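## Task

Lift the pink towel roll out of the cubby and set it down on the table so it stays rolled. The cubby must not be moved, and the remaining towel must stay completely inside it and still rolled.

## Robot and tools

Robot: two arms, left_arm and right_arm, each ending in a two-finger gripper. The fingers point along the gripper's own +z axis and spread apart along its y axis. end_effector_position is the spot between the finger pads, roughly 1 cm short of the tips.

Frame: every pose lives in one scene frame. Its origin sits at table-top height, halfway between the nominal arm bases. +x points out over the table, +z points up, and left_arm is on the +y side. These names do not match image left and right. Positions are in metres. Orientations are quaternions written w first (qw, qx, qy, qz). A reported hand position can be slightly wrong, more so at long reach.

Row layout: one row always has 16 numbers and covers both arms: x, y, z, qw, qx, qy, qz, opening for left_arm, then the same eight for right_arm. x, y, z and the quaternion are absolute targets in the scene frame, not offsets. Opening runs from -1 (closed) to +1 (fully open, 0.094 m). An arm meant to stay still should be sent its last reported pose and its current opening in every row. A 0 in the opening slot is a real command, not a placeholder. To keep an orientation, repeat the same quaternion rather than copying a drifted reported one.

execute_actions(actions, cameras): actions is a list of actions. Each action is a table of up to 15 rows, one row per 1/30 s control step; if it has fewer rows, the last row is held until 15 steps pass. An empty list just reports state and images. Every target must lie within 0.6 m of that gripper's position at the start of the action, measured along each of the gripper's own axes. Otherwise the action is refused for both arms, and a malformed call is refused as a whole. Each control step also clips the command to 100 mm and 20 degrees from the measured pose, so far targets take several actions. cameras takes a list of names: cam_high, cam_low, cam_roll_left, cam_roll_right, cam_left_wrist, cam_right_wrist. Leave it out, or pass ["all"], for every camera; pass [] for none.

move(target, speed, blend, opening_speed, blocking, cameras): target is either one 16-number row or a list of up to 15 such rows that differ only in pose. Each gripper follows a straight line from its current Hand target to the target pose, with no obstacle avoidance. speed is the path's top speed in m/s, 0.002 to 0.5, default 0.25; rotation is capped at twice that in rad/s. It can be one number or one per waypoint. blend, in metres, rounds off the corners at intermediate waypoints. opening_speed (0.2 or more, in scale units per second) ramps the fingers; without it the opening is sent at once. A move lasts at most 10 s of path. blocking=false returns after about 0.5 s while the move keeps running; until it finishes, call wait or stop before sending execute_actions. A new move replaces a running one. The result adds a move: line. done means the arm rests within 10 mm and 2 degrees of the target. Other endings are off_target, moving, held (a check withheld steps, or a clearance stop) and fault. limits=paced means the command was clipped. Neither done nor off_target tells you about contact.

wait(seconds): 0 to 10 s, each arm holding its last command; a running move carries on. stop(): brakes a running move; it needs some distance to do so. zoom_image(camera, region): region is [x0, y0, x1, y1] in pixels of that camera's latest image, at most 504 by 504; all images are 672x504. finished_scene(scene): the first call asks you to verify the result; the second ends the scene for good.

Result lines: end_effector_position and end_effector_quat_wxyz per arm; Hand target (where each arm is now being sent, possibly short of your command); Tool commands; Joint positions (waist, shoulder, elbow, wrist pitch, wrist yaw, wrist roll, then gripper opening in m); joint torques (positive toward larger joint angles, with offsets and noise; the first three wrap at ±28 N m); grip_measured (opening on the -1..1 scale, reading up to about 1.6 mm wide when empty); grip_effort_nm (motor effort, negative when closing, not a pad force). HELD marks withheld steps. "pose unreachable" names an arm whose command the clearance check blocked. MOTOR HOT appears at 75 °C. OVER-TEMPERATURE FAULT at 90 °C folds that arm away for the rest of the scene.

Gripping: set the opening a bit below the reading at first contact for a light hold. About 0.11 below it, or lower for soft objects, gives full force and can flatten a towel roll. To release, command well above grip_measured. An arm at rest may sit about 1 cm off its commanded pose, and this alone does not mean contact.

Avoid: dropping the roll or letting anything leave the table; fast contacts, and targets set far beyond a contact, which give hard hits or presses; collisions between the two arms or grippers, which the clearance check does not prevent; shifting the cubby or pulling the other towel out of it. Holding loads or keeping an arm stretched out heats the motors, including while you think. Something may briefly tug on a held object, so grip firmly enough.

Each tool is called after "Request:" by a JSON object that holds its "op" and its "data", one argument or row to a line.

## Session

Request:
{"op": "execute_actions", "data": {
  "actions": []
}}

Request:
{"op": "zoom_image", "data": {
  "camera": "cam_high",
  "region": [290, 80, 500, 240]
}}

Scene clock: 0.00 s.
left_arm: end_effector_position=(+0.4034, +0.2548, +0.1228) grip_measured=+1.000 grip_effort_nm=n/a end_effector_quat_wxyz=(+0.623, -0.025, +0.782, +0.000) | right_arm: end_effector_position=(+0.3994, -0.2870, +0.0880) grip_measured=+1.000 grip_effort_nm=n/a end_effector_quat_wxyz=(+0.579, +0.022, +0.815, -0.004)
Joint positions: left_arm=[-0.002 1.542 0.36 0.956 -0.047 -0.043 0.094] | right_arm=[-0.02 1.567 0.324 0.907 0.008 0.022 0.094]
Joint velocities: left_arm=[0.012 -0.012 0.002 -0.037 0.037 -0.051 0] | right_arm=[-0.002 0.002 -0.012 0.007 -0.066 0.066 0]
Joint torques (N m): no reading
Motor temperatures (°C): left_arm=[20 23 18 21 19 18 19] | right_arm=[20 22 25 19 19 21 20]
Heat: left arm: 23 °C; right arm: 25 °C.
Hand target: left_arm +0.4030, +0.2548, +0.1209; +0.619, -0.025, +0.785, +0.000 | right_arm +0.4028, -0.2871, +0.0964; +0.589, +0.021, +0.808, -0.004
Tool commands: left_gripper/opening=+1.0 right_gripper/opening=+1.0

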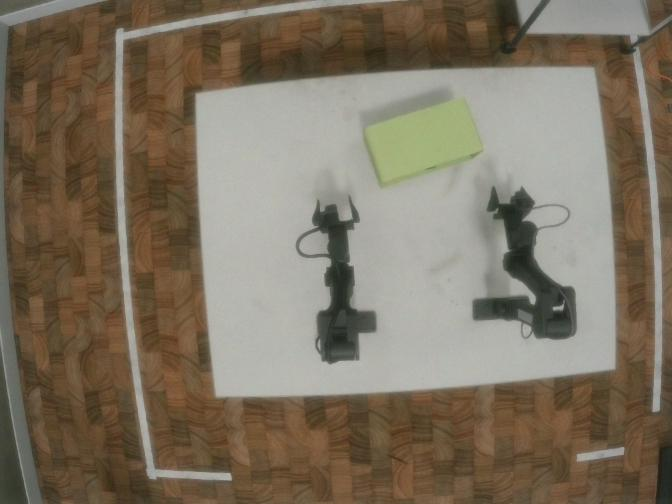

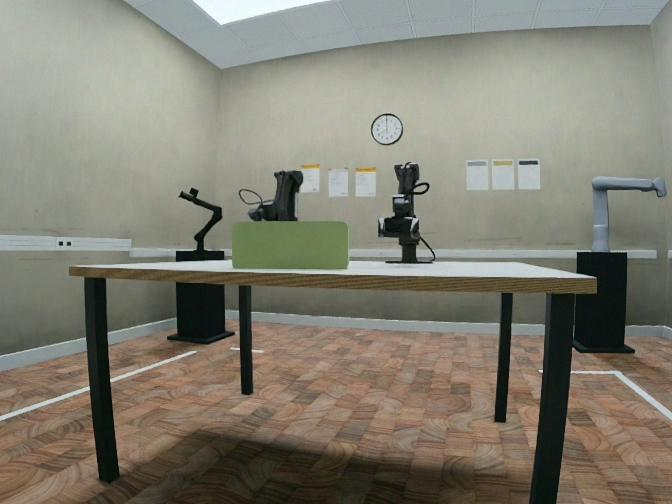

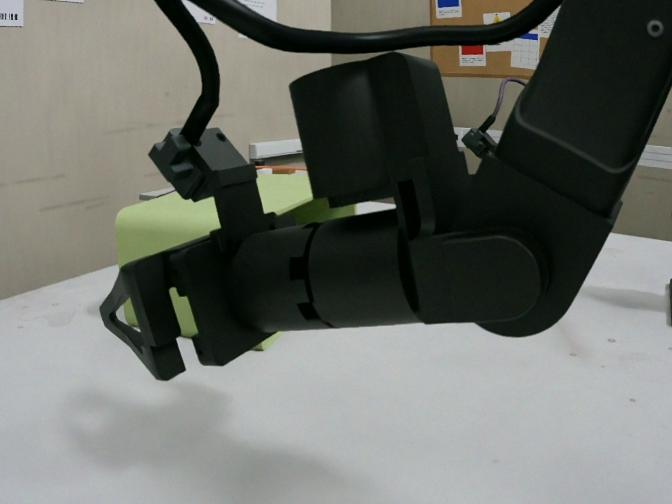

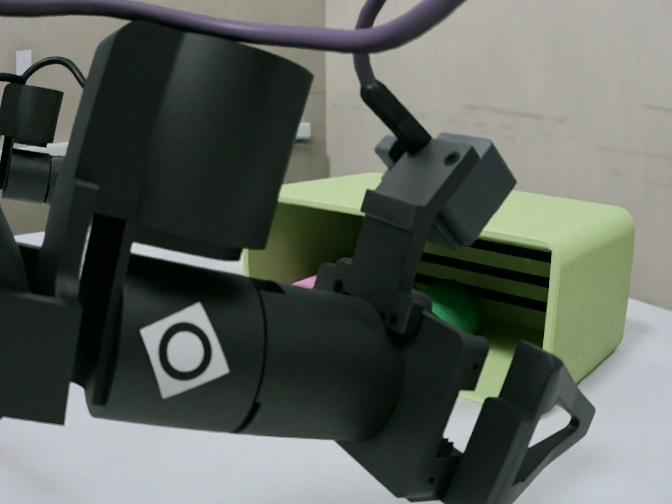

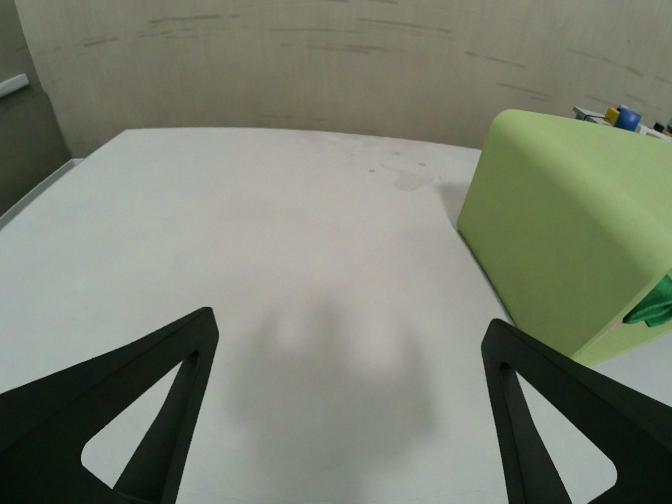

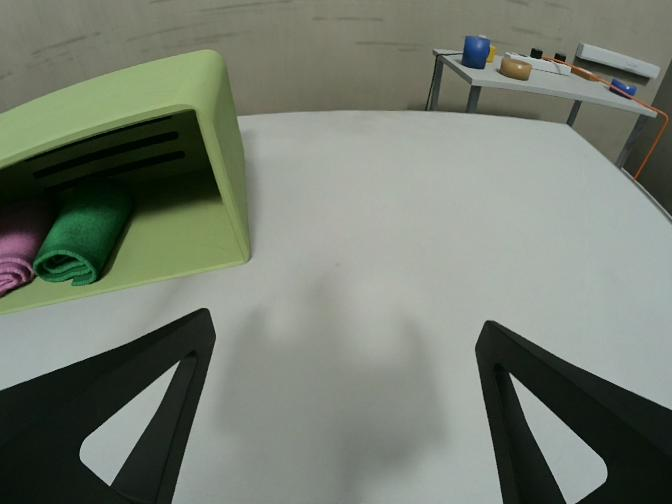

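Scaled by 2.400 from the camera's 672x504 image, which has a finer 960x720 frame.

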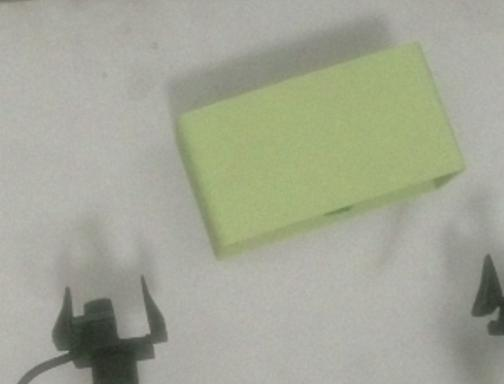

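Request:
{"op": "move", "data": {
  "target": [0.4034, 0.2548, 0.1228, 0.623, -0.025, 0.782, 0.0, 1.0, 0.375, 0.0, 0.10, 0.6036, -0.1035, 0.7866, 0.0794, 1.0],
  "cameras": ["cam_right_wrist","cam_roll_right","cam_high"]
}}

Request:
{"op": "zoom_image", "data": {
  "camera": "cam_high",
  "region": [350, 80, 510, 220]
}}

Request:
{"op": "zoom_image", "data": {
  "camera": "cam_right_wrist",
  "region": [150, 80, 600, 400]
}}

Scene clock: 4.03 s.
left_arm: end_effector_position=(+0.4034, +0.2548, +0.1228) grip_measured=+1.000 grip_effort_nm=-0.012 end_effector_quat_wxyz=(+0.623, -0.025, +0.782, +0.000) | right_arm: end_effector_position=(+0.3709, -0.0063, +0.0986) grip_measured=+1.000 grip_effort_nm=-0.007 end_effector_quat_wxyz=(+0.607, -0.120, +0.783, +0.069)
Joint positions: left_arm=[-0.002 1.542 0.36 0.956 -0.047 -0.043 0.094] | right_arm=[0.861 1.833 0.62 0.906 0.569 0.13 0.094]
Joint velocities: left_arm=[-0.007 -0.022 -0.002 -0.007 -0.022 -0.066 0] | right_arm=[0.007 -0.007 -0.002 -0.051 0.037 0.081 0]
Joint torques (N m): left_arm=[0.03 -5.57 6.72 1.85 -0.03 0.02] | right_arm=[-0.17 -5.26 6.45 1.39 0.13 0.04]
Motor temperatures (°C): left_arm=[20 24 18 22 19 18 19] | right_arm=[20 22 25 20 19 21 20]
Heat: left arm: 24 °C; right arm: 25 °C.
Hand target: left_arm +0.4034, +0.2548, +0.1228; +0.623, -0.025, +0.782, +0.000 | right_arm +0.3762, -0.0039, +0.0996; +0.609, -0.113, +0.782, +0.067
Off the commanded pose: left_arm 0.000 m, 0 deg | right_arm 0.008 m, 2 deg.
move: done
Images, in order (width x height): cam_high 672x504, cam_roll_right 672x504, cam_right_wrist 672x504.

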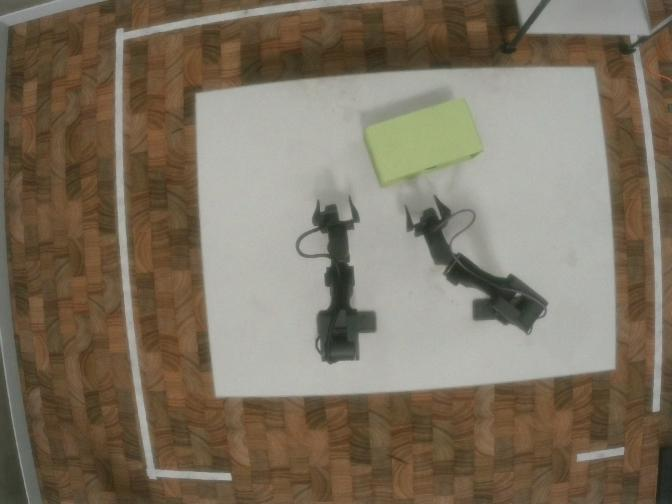

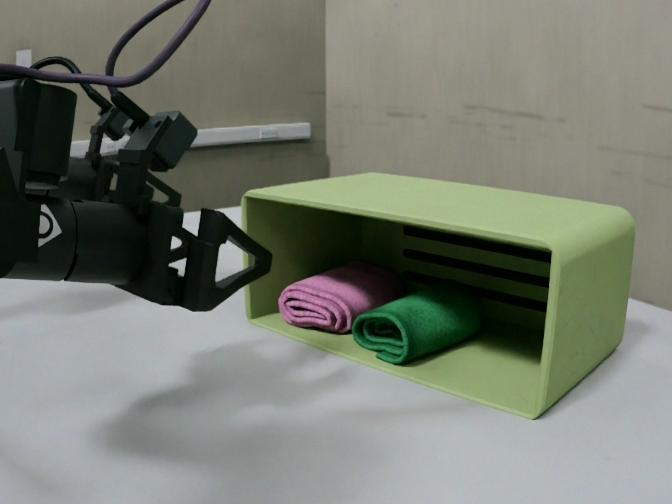

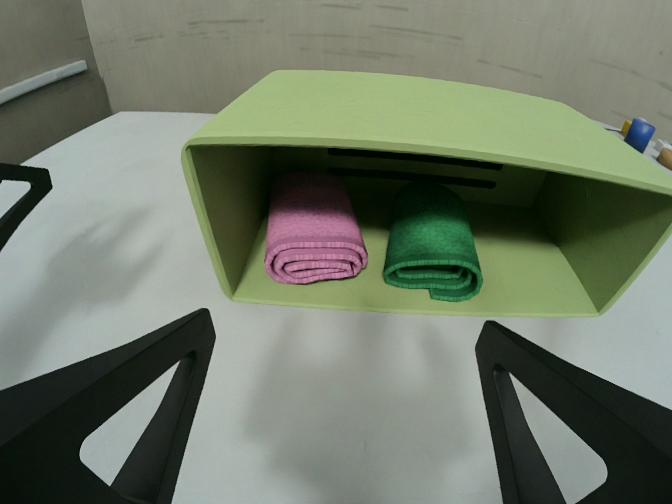

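Scaled by 3.150 from the camera's 672x504 image, which has a finer 960x720 frame.

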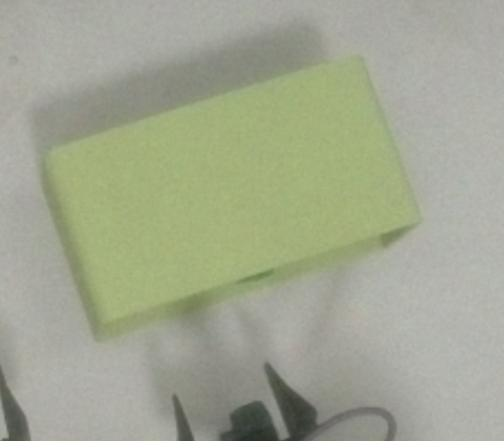

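Scaled by 1.120 from the camera's 672x504 image, which has a finer 960x720 frame.

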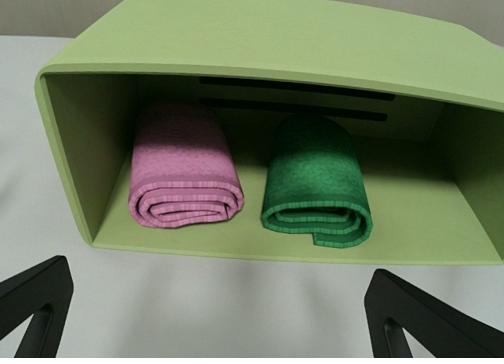

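Request:
{"op": "move", "data": {
  "target": [0.4034, 0.2548, 0.1228, 0.623, -0.025, 0.782, 0.0, 1.0, 0.42, 0.0325, 0.040, 0.638, -0.0934, 0.7602, 0.0784, 0.7],
  "cameras": ["cam_right_wrist","cam_roll_right","cam_high"],
  "speed": 0.1
}}

Request:
{"op": "zoom_image", "data": {
  "camera": "cam_high",
  "region": [350, 80, 510, 220]
}}

Request:
{"op": "zoom_image", "data": {
  "camera": "cam_right_wrist",
  "region": [150, 130, 550, 430]
}}

Scene clock: 7.13 s.
left_arm: end_effector_position=(+0.4034, +0.2548, +0.1228) grip_measured=+1.000 grip_effort_nm=-0.007 end_effector_quat_wxyz=(+0.623, -0.025, +0.782, +0.000) | right_arm: end_effector_position=(+0.4127, +0.0317, +0.0375) grip_measured=+0.703 grip_effort_nm=-0.129 end_effector_quat_wxyz=(+0.629, -0.102, +0.766, +0.079)
Joint positions: left_arm=[-0.002 1.542 0.36 0.956 -0.047 -0.043 0.094] | right_arm=[0.85 2.262 0.84 1.187 0.575 0.122 0.08]
Joint velocities: left_arm=[-0.002 -0.002 0.002 -0.066 0.007 -0.037 0] | right_arm=[-0.022 -0.017 0.002 -0.037 -0.007 0.022 0]
Joint torques (N m): left_arm=[0.03 -5.57 6.74 1.85 -0.03 0.02] | right_arm=[-0.51 -7.41 5.33 1.63 0.12 -0.07]
Motor temperatures (°C): left_arm=[20 24 18 23 19 18 19] | right_arm=[20 22 25 21 19 21 20]
Heat: left arm: 24 °C; right arm: 25 °C.
Hand target: left_arm +0.4034, +0.2548, +0.1228; +0.623, -0.025, +0.782, +0.000 | right_arm +0.4191, +0.0320, +0.0397; +0.638, -0.093, +0.761, +0.078
Off the commanded pose: left_arm 0.000 m, 0 deg | right_arm 0.008 m, 2 deg.
move: done
Images, in order (width x height): cam_high 672x504, cam_roll_right 672x504, cam_right_wrist 672x504.

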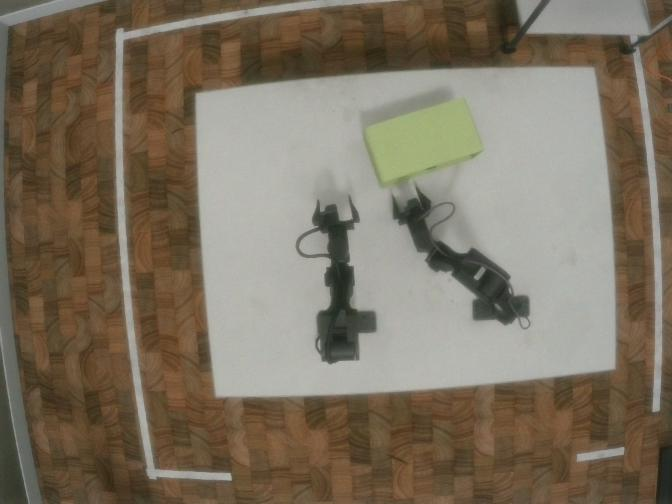

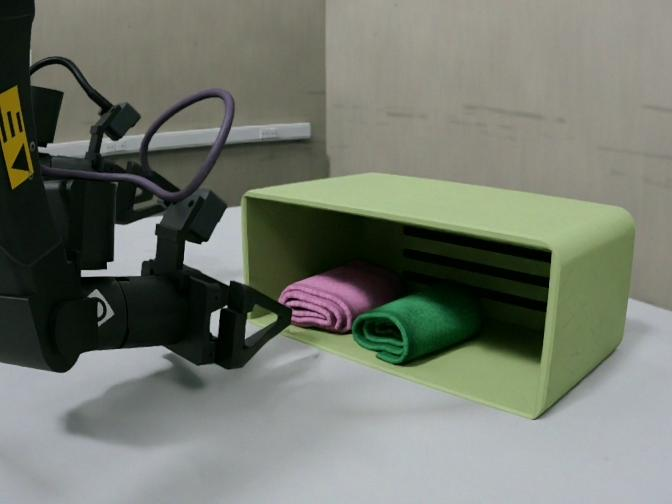

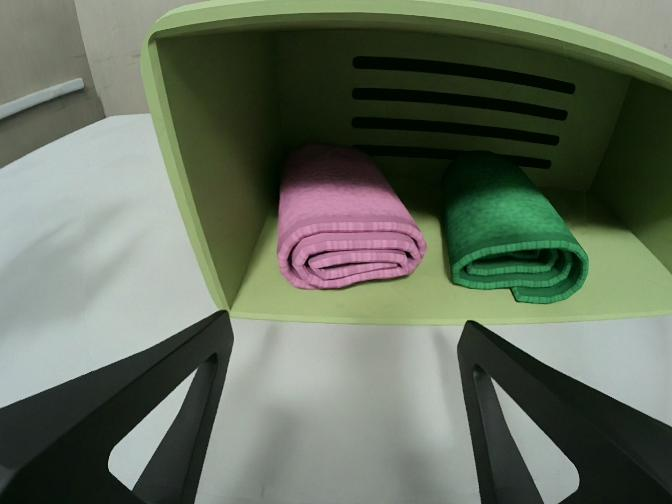

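Scaled by 3.150 from the camera's 672x504 image, which has a finer 960x720 frame.

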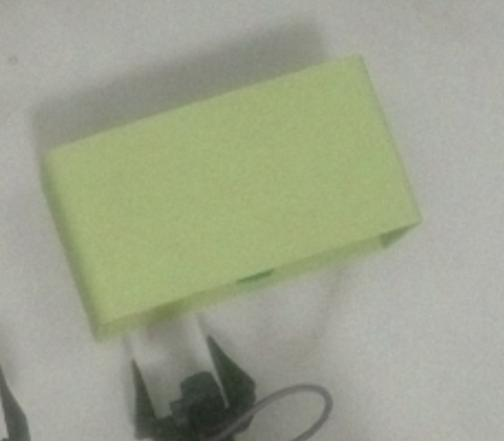

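Scaled by 1.260 from the camera's 672x504 image, which has a finer 960x720 frame.

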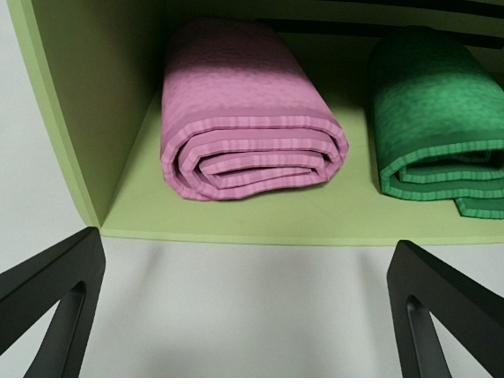

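Request:
{"op": "move", "data": {
  "target": [0.4034, 0.2548, 0.1228, 0.623, -0.025, 0.782, 0.0, 1.0, 0.458, 0.0447, 0.040, 0.638, -0.0934, 0.7602, 0.0784, 0.5],
  "cameras": ["cam_right_wrist","cam_roll_right","cam_high"],
  "speed": 0.06
}}

Request:
{"op": "zoom_image", "data": {
  "camera": "cam_right_wrist",
  "region": [150, 130, 550, 430]
}}

Request:
{"op": "zoom_image", "data": {
  "camera": "cam_roll_right",
  "region": [100, 160, 450, 420]
}}

Scene clock: 10.97 s.
left_arm: end_effector_position=(+0.4034, +0.2548, +0.1228) grip_measured=+1.000 grip_effort_nm=-0.007 end_effector_quat_wxyz=(+0.623, -0.025, +0.782, +0.000) | right_arm: end_effector_position=(+0.4528, +0.0432, +0.0437) grip_measured=+0.502 grip_effort_nm=-0.129 end_effector_quat_wxyz=(+0.638, -0.091, +0.760, +0.081)
Joint positions: left_arm=[-0.002 1.542 0.36 0.956 -0.047 -0.043 0.094] | right_arm=[0.797 2.326 1.005 1.12 0.537 0.112 0.071]
Joint velocities: left_arm=[-0.017 -0.012 0.012 -0.007 -0.066 0.007 0] | right_arm=[-0.022 0.012 -0.032 -0.051 -0.037 -0.022 -0.001]
Joint torques (N m): left_arm=[0.03 -5.57 6.72 1.85 -0.03 0.03] | right_arm=[-0.44 -8.03 6.02 1.41 -0.03 -0.06]
Motor temperatures (°C): left_arm=[20 24 18 23 19 18 19] | right_arm=[20 23 26 22 19 21 20]
Heat: left arm: 24 °C; right arm: 26 °C.
Hand target: left_arm +0.4034, +0.2548, +0.1228; +0.623, -0.025, +0.782, +0.000 | right_arm +0.4578, +0.0450, +0.0390; +0.638, -0.093, +0.761, +0.079
Off the commanded pose: left_arm 0.000 m, 0 deg | right_arm 0.007 m, 0 deg.
move: done
Images, in order (width x height): cam_high 672x504, cam_roll_right 672x504, cam_right_wrist 672x504.

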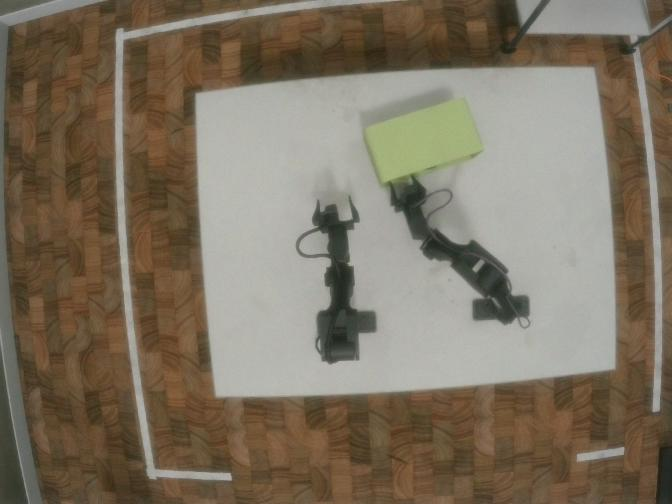

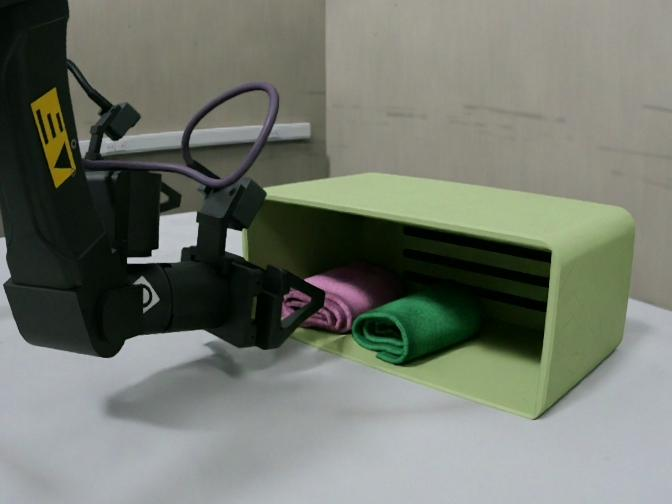

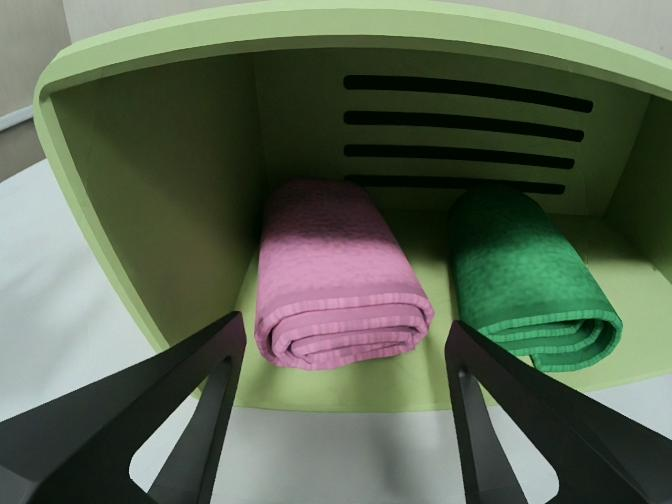

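Scaled by 1.260 from the camera's 672x504 image, which has a finer 960x720 frame.

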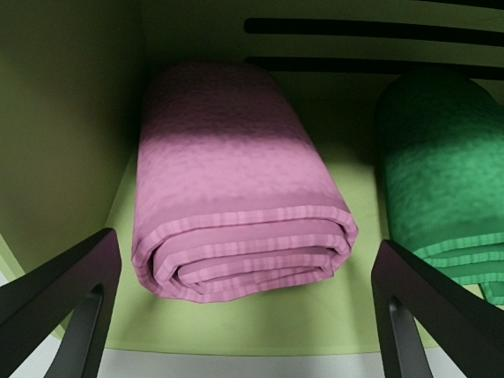

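Scaled by 1.440 from the camera's 672x504 image, which has a finer 960x720 frame.

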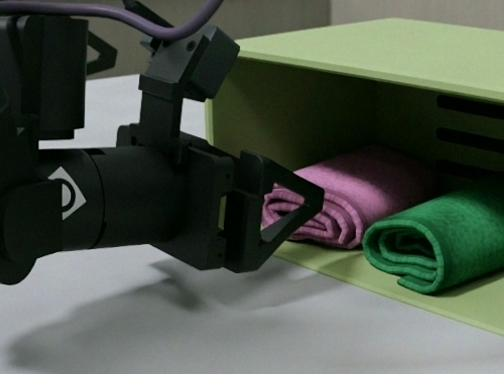

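Request:
{"op": "move", "data": {
  "target": [0.4034, 0.2548, 0.1228, 0.623, -0.025, 0.782, 0.0, 1.0, 0.4775, 0.0495, 0.036, 0.638, -0.0934, 0.7602, 0.0784, 0.5],
  "cameras": ["cam_right_wrist","cam_roll_right","cam_high"],
  "speed": 0.05
}}

Request:
{"op": "zoom_image", "data": {
  "camera": "cam_roll_right",
  "region": [100, 160, 450, 420]
}}

Request:
{"op": "zoom_image", "data": {
  "camera": "cam_high",
  "region": [350, 80, 510, 220]
}}

Scene clock: 13.07 s.
left_arm: end_effector_position=(+0.4034, +0.2548, +0.1228) grip_measured=+1.000 grip_effort_nm=-0.007 end_effector_quat_wxyz=(+0.623, -0.025, +0.782, +0.000) | right_arm: end_effector_position=(+0.4720, +0.0474, +0.0404) grip_measured=+0.502 grip_effort_nm=-0.129 end_effector_quat_wxyz=(+0.639, -0.091, +0.760, +0.081)
Joint positions: left_arm=[-0.002 1.542 0.36 0.956 -0.047 -0.043 0.094] | right_arm=[0.771 2.37 1.087 1.085 0.512 0.104 0.071]
Joint velocities: left_arm=[0.002 -0.007 0.002 -0.022 -0.022 0.037 0] | right_arm=[-0.007 -0.002 0.002 -0.022 -0.022 0.007 0]
Joint torques (N m): left_arm=[0.03 -5.57 6.74 1.85 -0.03 0.03] | right_arm=[-0.4 -8.42 6.28 1.42 -0.04 -0.07]
Motor temperatures (°C): left_arm=[20 24 18 24 19 18 19] | right_arm=[20 23 26 22 19 21 20]
Heat: left arm: 24 °C; right arm: 26 °C.
Hand target: left_arm +0.4034, +0.2548, +0.1228; +0.623, -0.025, +0.782, +0.000 | right_arm +0.4770, +0.0493, +0.0355; +0.638, -0.093, +0.761, +0.079
Off the commanded pose: left_arm 0.000 m, 0 deg | right_arm 0.007 m, 0 deg.
move: done
Images, in order (width x height): cam_high 672x504, cam_roll_right 672x504, cam_right_wrist 672x504.

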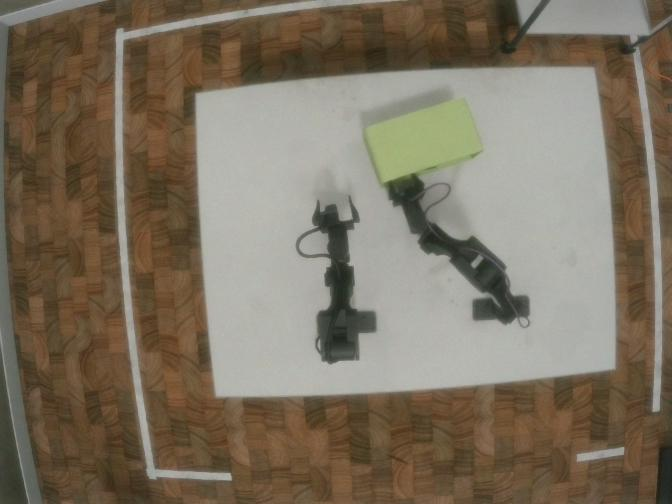

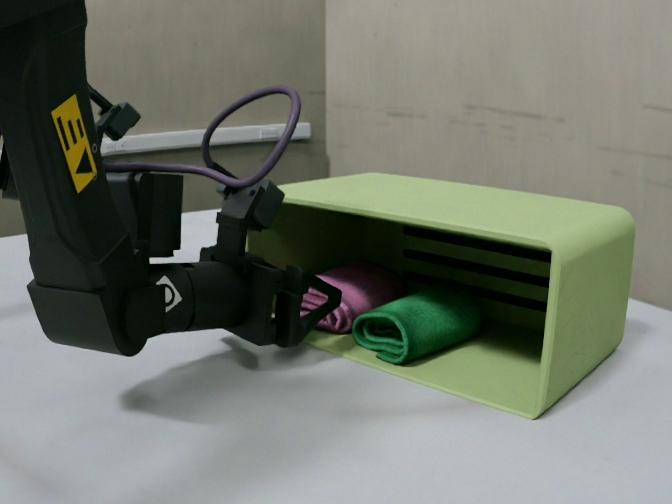

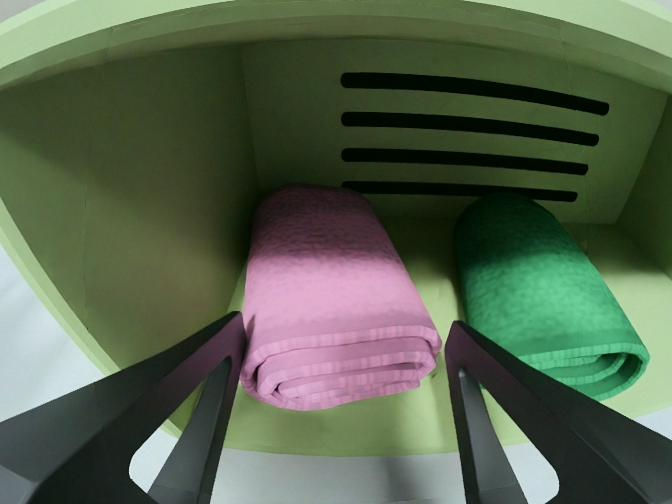

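Scaled by 1.440 from the camera's 672x504 image, which has a finer 960x720 frame.

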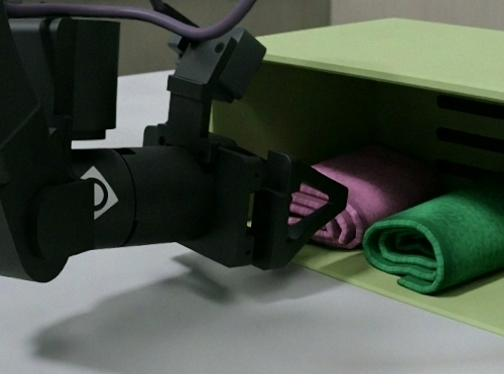

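Scaled by 3.150 from the camera's 672x504 image, which has a finer 960x720 frame.

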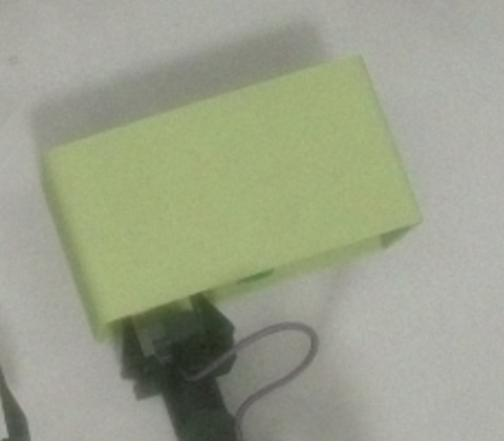

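Request:
{"op": "move", "data": {
  "target": [0.4034,0.2548,0.1228,0.623,-0.025,0.782,0.0,1.0,0.4835,0.051,0.036,0.638,-0.0934,0.7602,0.0784,-0.1],
  "speed": 0.05,
  "opening_speed": 0.3,
  "cameras": ["cam_right_wrist","cam_high"]
}}

Scene clock: 17.30 s.
left_arm: end_effector_position=(+0.4034, +0.2548, +0.1228) grip_measured=+1.000 grip_effort_nm=-0.002 end_effector_quat_wxyz=(+0.623, -0.025, +0.782, +0.000) | right_arm: end_effector_position=(+0.4778, +0.0496, +0.0406) grip_measured=-0.097 grip_effort_nm=-0.134 end_effector_quat_wxyz=(+0.639, -0.092, +0.760, +0.081)
Joint positions: left_arm=[-0.002 1.542 0.36 0.956 -0.047 -0.043 0.094] | right_arm=[0.764 2.38 1.114 1.07 0.503 0.101 0.042]
Joint velocities: left_arm=[-0.007 0.002 0.017 -0.007 -0.095 -0.037 0] | right_arm=[-0.007 0.007 -0.012 -0.037 -0.037 -0.051 0]
Joint torques (N m): left_arm=[0.02 -5.57 6.72 1.85 -0.03 0.02] | right_arm=[-0.44 -8.54 6.37 1.42 -0.02 -0.07]
Motor temperatures (°C): left_arm=[20 24 18 24 19 18 19] | right_arm=[20 24 26 22 19 21 20]
Heat: left arm: 24 °C; right arm: 26 °C.
Hand target: left_arm +0.4034, +0.2548, +0.1228; +0.623, -0.025, +0.782, +0.000 | right_arm +0.4831, +0.0509, +0.0357; +0.638, -0.094, +0.760, +0.079
Off the commanded pose: left_arm 0.000 m, 0 deg | right_arm 0.007 m, 0 deg.
move: done
Images, in order (width x height): cam_high 672x504, cam_right_wrist 672x504.

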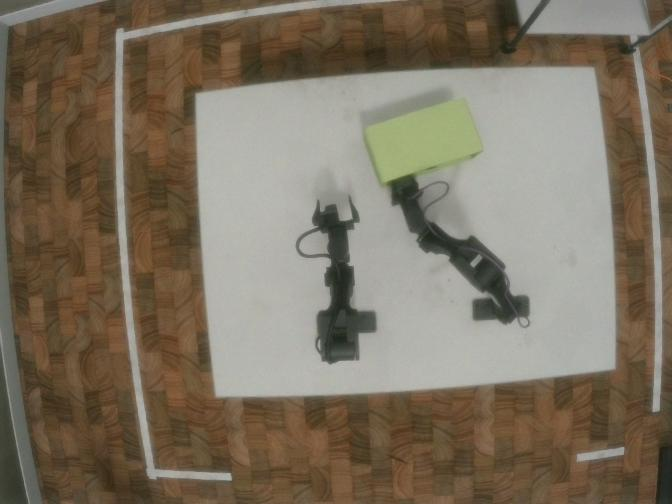

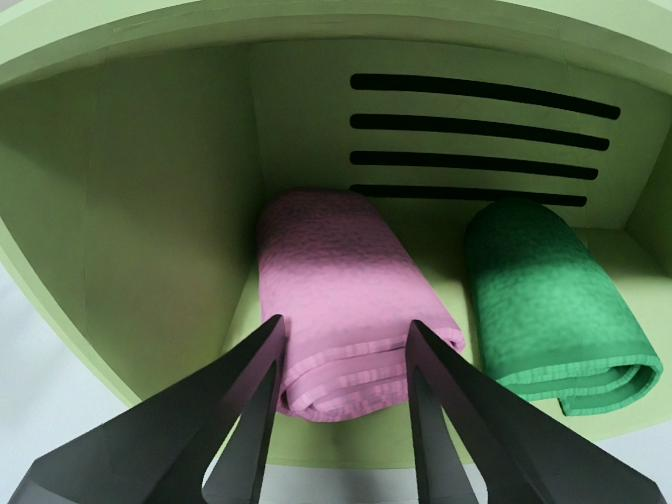

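Request:
{"op": "zoom_image", "data": {
  "camera": "cam_right_wrist",
  "region": [230, 250, 530, 475]
}}

Scaled by 1.680 from the camera's 672x504 image, which has a finer 960x720 frame.

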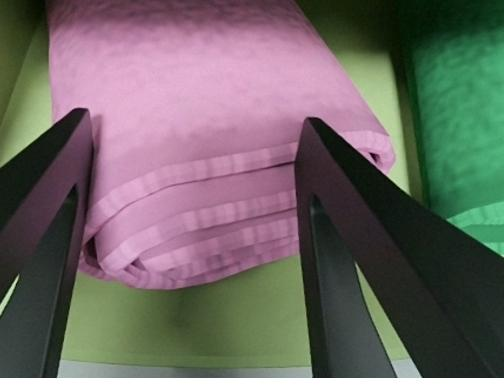

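Request:
{"op": "move", "data": {
  "target": [0.4034,0.2548,0.1228,0.623,-0.025,0.782,0.0,1.0,0.4835,0.051,0.036,0.638,-0.0934,0.7602,0.0784,0.6],
  "speed": 0.05,
  "opening_speed": 0.5,
  "cameras": ["cam_right_wrist","cam_high"]
}}

Request:
{"op": "zoom_image", "data": {
  "camera": "cam_right_wrist",
  "region": [180, 180, 680, 475]
}}

Scene clock: 20.50 s.
left_arm: end_effector_position=(+0.4034, +0.2548, +0.1228) grip_measured=+1.000 grip_effort_nm=-0.012 end_effector_quat_wxyz=(+0.623, -0.025, +0.782, +0.000) | right_arm: end_effector_position=(+0.4778, +0.0496, +0.0405) grip_measured=+0.598 grip_effort_nm=0.134 end_effector_quat_wxyz=(+0.638, -0.093, +0.760, +0.081)
Joint positions: left_arm=[-0.002 1.542 0.36 0.956 -0.047 -0.043 0.094] | right_arm=[0.764 2.38 1.114 1.069 0.503 0.101 0.075]
Joint velocities: left_arm=[0.007 -0.017 0.002 0.037 -0.037 -0.022 0] | right_arm=[-0.002 -0.002 -0.017 0.037 -0.007 -0.051 -0.001]
Joint torques (N m): left_arm=[0.03 -5.59 6.74 1.85 -0.03 0.02] | right_arm=[-0.46 -8.61 6.35 1.43 -0.02 -0.06]
Motor temperatures (°C): left_arm=[20 24 18 24 19 18 19] | right_arm=[20 24 26 22 19 21 20]
Heat: left arm: 24 °C; right arm: 26 °C.
Hand target: left_arm +0.4034, +0.2548, +0.1228; +0.623, -0.025, +0.782, +0.000 | right_arm +0.4831, +0.0507, +0.0359; +0.638, -0.093, +0.760, +0.078
Off the commanded pose: left_arm 0.000 m, 0 deg | right_arm 0.007 m, 0 deg.
move: done
Images, in order (width x height): cam_high 672x504, cam_right_wrist 672x504.

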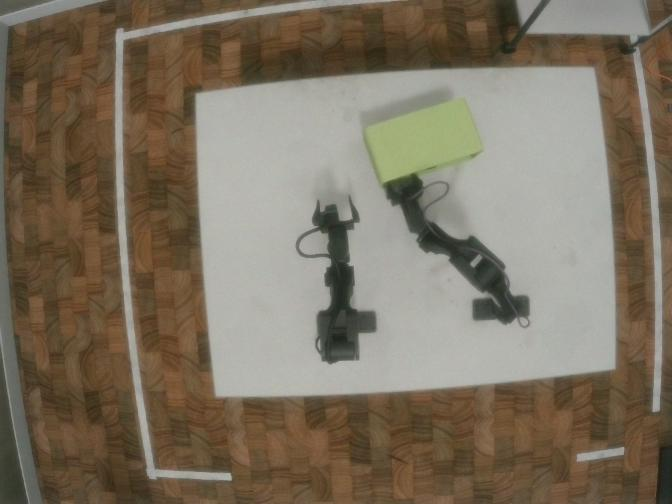

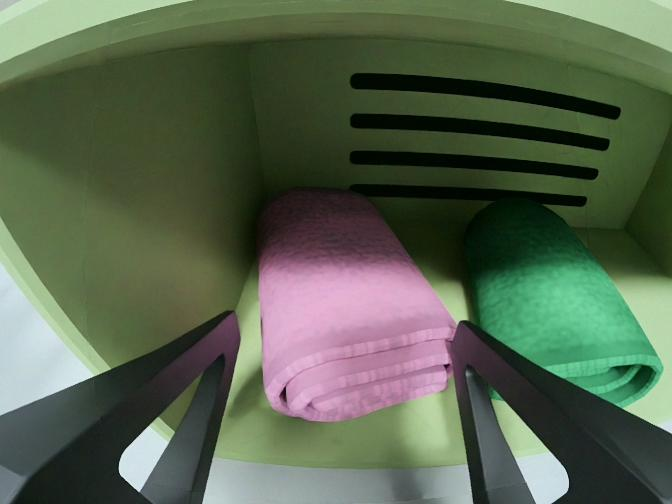

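Invalid region (180, 180, 680, 475): it reaches outside that camera's 672x504 image.

Request:
{"op": "move", "data": {
  "target": [0.4034,0.2548,0.1228,0.623,-0.025,0.782,0.0,1.0,0.495,0.052,0.036,0.6531,-0.1268,0.7382,0.1122,0.62],
  "speed": 0.03,
  "cameras": ["cam_right_wrist","cam_low","cam_high"]
}}

Scene clock: 24.40 s.
left_arm: end_effector_position=(+0.4034, +0.2548, +0.1228) grip_measured=+1.000 grip_effort_nm=-0.007 end_effector_quat_wxyz=(+0.623, -0.025, +0.782, +0.000) | right_arm: end_effector_position=(+0.4886, +0.0501, +0.0346) grip_measured=+0.618 grip_effort_nm=0.129 end_effector_quat_wxyz=(+0.645, -0.128, +0.745, +0.108)
Joint positions: left_arm=[-0.002 1.542 0.36 0.956 -0.047 -0.043 0.094] | right_arm=[0.714 2.428 1.124 1.149 0.368 0.052 0.076]
Joint velocities: left_arm=[-0.007 -0.002 -0.012 -0.037 0.037 0.051 0] | right_arm=[-0.007 0.002 -0.002 -0.022 -0.022 -0.007 -0.001]
Joint torques (N m): left_arm=[0.02 -5.57 6.72 1.85 -0.03 0.03] | right_arm=[-0.49 -8.68 6.32 1.7 -0.08 -0.06]
Motor temperatures (°C): left_arm=[20 24 19 25 19 18 19] | right_arm=[20 24 26 23 19 21 20]
Heat: left arm: 25 °C; right arm: 26 °C.
Hand target: left_arm +0.4034, +0.2548, +0.1228; +0.623, -0.025, +0.782, +0.000 | right_arm +0.4946, +0.0522, +0.0358; +0.653, -0.126, +0.738, +0.112
Off the commanded pose: left_arm 0.000 m, 0 deg | right_arm 0.007 m, 1 deg.
move: done
Images, in order (width x height): cam_high 672x504, cam_low 672x504, cam_right_wrist 672x504.

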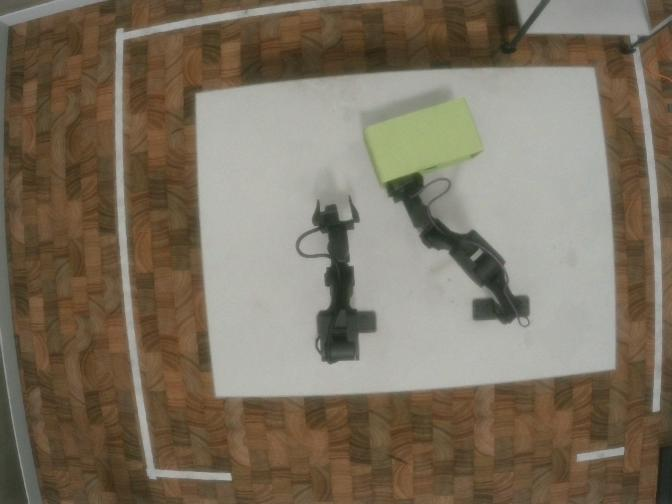

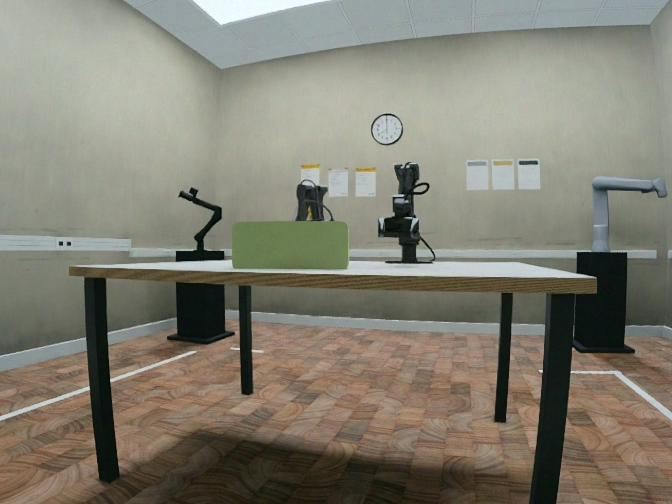

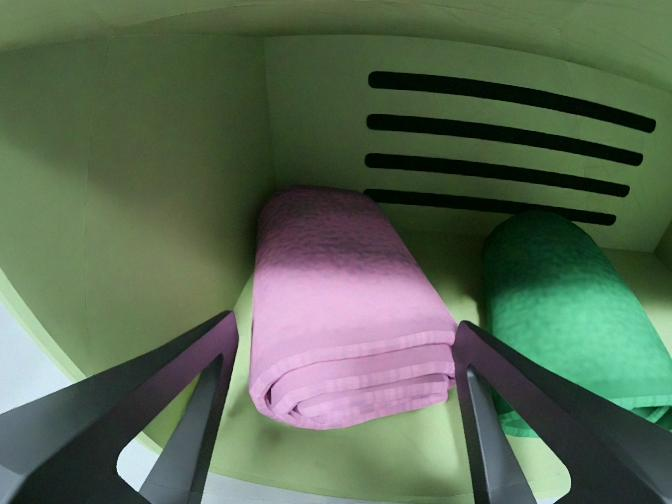

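Request:
{"op": "zoom_image", "data": {
  "camera": "cam_right_wrist",
  "region": [190, 170, 590, 470]
}}

Scaled by 1.260 from the camera's 672x504 image, which has a finer 960x720 frame.

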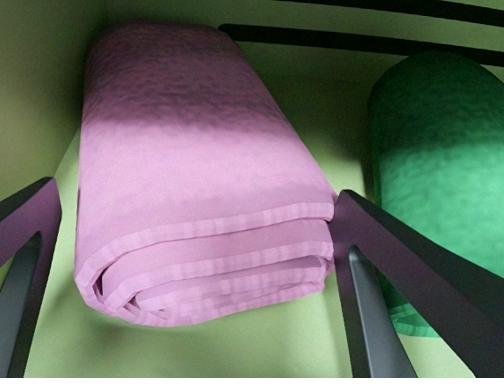

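Request:
{"op": "move", "data": {
  "target": [0.4034,0.2548,0.1228,0.623,-0.025,0.782,0.0,1.0,0.504,0.0515,0.042,0.6722,-0.1238,0.7209,0.1155,0.62],
  "speed": 0.03,
  "cameras": ["cam_right_wrist","cam_roll_left","cam_roll_right","cam_high"]
}}

Scene clock: 28.97 s.
left_arm: end_effector_position=(+0.4034, +0.2548, +0.1229) grip_measured=+1.000 grip_effort_nm=-0.012 end_effector_quat_wxyz=(+0.623, -0.025, +0.782, +0.000) | right_arm: end_effector_position=(+0.4966, +0.0517, +0.0397) grip_measured=+0.618 grip_effort_nm=0.134 end_effector_quat_wxyz=(+0.663, -0.128, +0.729, +0.113)
Joint positions: left_arm=[-0.002 1.542 0.36 0.956 -0.047 -0.043 0.094] | right_arm=[0.703 2.462 1.156 1.204 0.353 0.03 0.076]
Joint velocities: left_arm=[-0.012 -0.002 0.007 0.022 0.022 -0.037 0] | right_arm=[0.002 0.007 -0.012 -0.037 0.037 -0.022 0]
Joint torques (N m): left_arm=[0.03 -5.59 6.74 1.85 -0.03 0.03] | right_arm=[-0.77 -8.88 6.49 1.69 -0.07 -0.06]
Motor temperatures (°C): left_arm=[20 24 19 25 19 18 19] | right_arm=[20 25 26 23 19 21 20]
Heat: left arm: 25 °C; right arm: 26 °C.
Hand target: left_arm +0.4034, +0.2548, +0.1229; +0.623, -0.025, +0.782, +0.000 | right_arm +0.5039, +0.0516, +0.0415; +0.672, -0.123, +0.721, +0.115
Off the commanded pose: left_arm 0.000 m, 0 deg | right_arm 0.008 m, 2 deg.
move: done
Images, in order (width x height): cam_high 672x504, cam_roll_left 672x504, cam_roll_right 672x504, cam_right_wrist 672x504.

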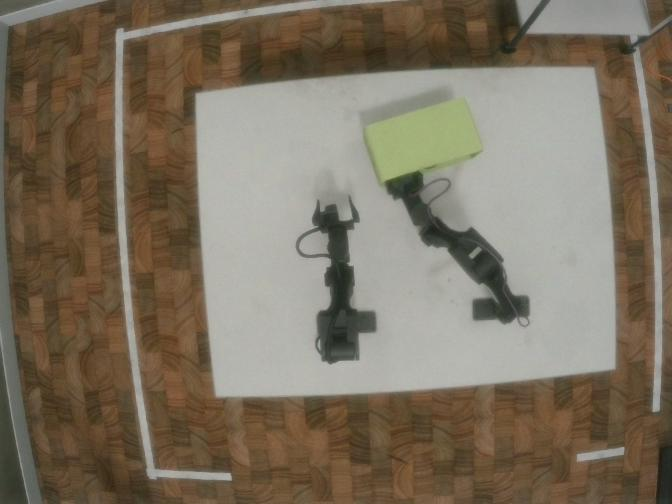

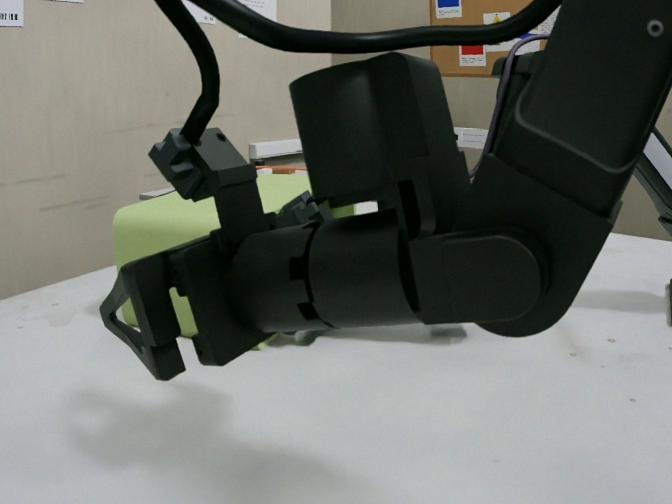

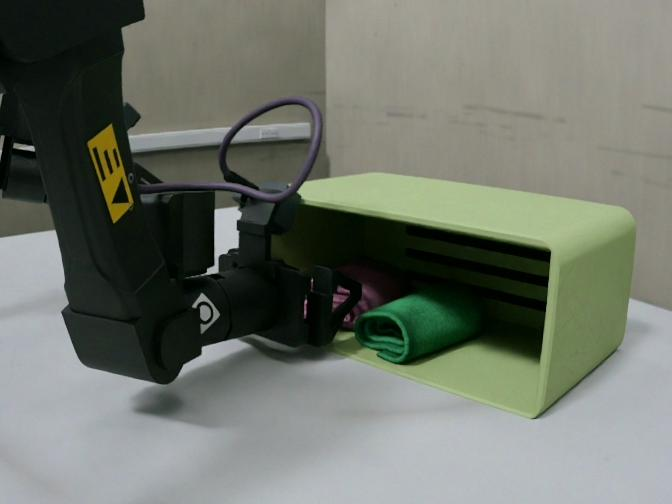

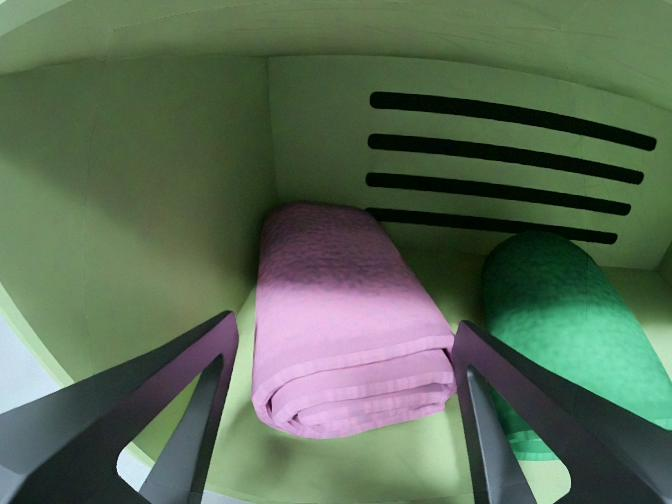

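Request:
{"op": "zoom_image", "data": {
  "camera": "cam_roll_right",
  "region": [200, 180, 560, 420]
}}

Request:
{"op": "zoom_image", "data": {
  "camera": "cam_right_wrist",
  "region": [190, 190, 590, 490]
}}

Scaled by 1.400 from the camera's 672x504 image, which has a finer 960x720 frame.

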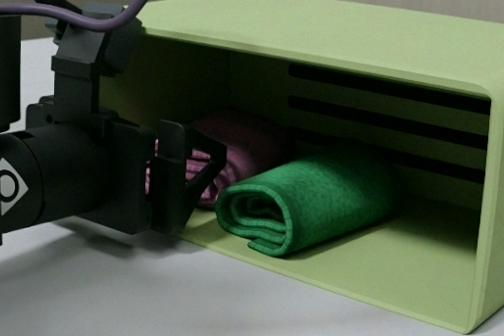

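Scaled by 1.260 from the camera's 672x504 image, which has a finer 960x720 frame.

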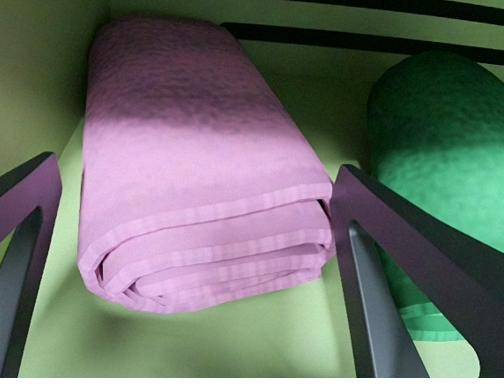

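Request:
{"op": "move", "data": {
  "target": [0.4034,0.2548,0.1228,0.623,-0.025,0.782,0.0,1.0,0.504,0.0515,0.042,0.6722,-0.1238,0.7209,0.1155,0.15],
  "speed": 0.03,
  "opening_speed": 0.4,
  "cameras": ["cam_right_wrist"]
}}

Request:
{"op": "zoom_image", "data": {
  "camera": "cam_right_wrist",
  "region": [190, 190, 590, 490]
}}

Scene clock: 31.33 s.
left_arm: end_effector_position=(+0.4034, +0.2548, +0.1229) grip_measured=+1.000 grip_effort_nm=-0.012 end_effector_quat_wxyz=(+0.623, -0.025, +0.782, +0.000) | right_arm: end_effector_position=(+0.4982, +0.0512, +0.0421) grip_measured=+0.153 grip_effort_nm=-0.129 end_effector_quat_wxyz=(+0.666, -0.126, +0.727, +0.114)
Joint positions: left_arm=[-0.002 1.542 0.36 0.956 -0.047 -0.043 0.094] | right_arm=[0.7 2.462 1.16 1.208 0.352 0.03 0.054]
Joint velocities: left_arm=[-0.007 -0.012 -0.012 -0.007 0.066 0.022 0] | right_arm=[-0.012 -0.002 -0.012 0.022 -0.095 -0.007 -0.001]
Joint torques (N m): left_arm=[0.03 -5.57 6.74 1.84 -0.03 0.03] | right_arm=[-0.59 -8.98 6.09 1.66 -0.08 -0.06]
Motor temperatures (°C): left_arm=[20 24 19 25 19 18 19] | right_arm=[20 25 26 23 19 21 20]
Heat: left arm: 25 °C; right arm: 26 °C.
Hand target: left_arm +0.4034, +0.2548, +0.1228; +0.623, -0.025, +0.782, +0.000 | right_arm +0.5040, +0.0514, +0.0420; +0.672, -0.123, +0.721, +0.115
Off the commanded pose: left_arm 0.000 m, 0 deg | right_arm 0.006 m, 1 deg.
move: done
Images, in order (width x height): cam_right_wrist 672x504.

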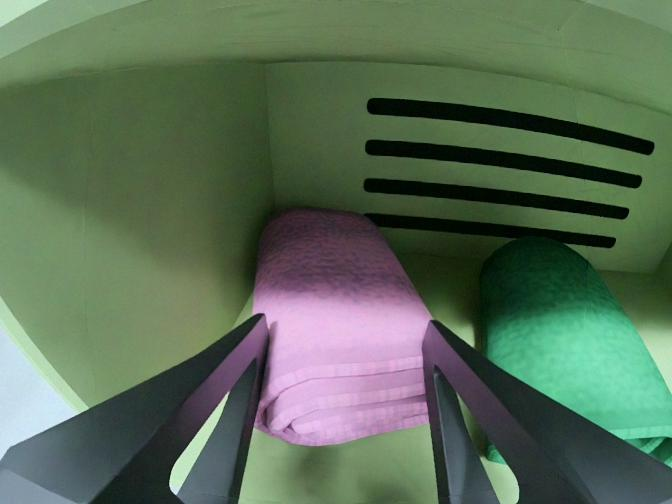

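Scaled by 1.260 from the camera's 672x504 image, which has a finer 960x720 frame.

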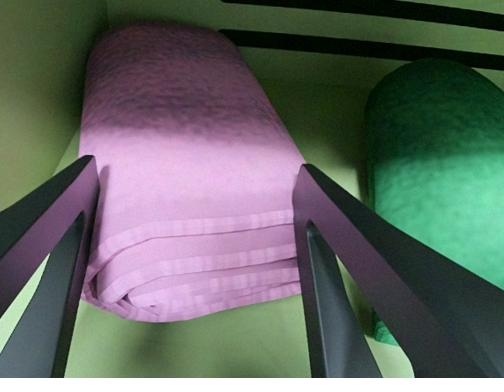

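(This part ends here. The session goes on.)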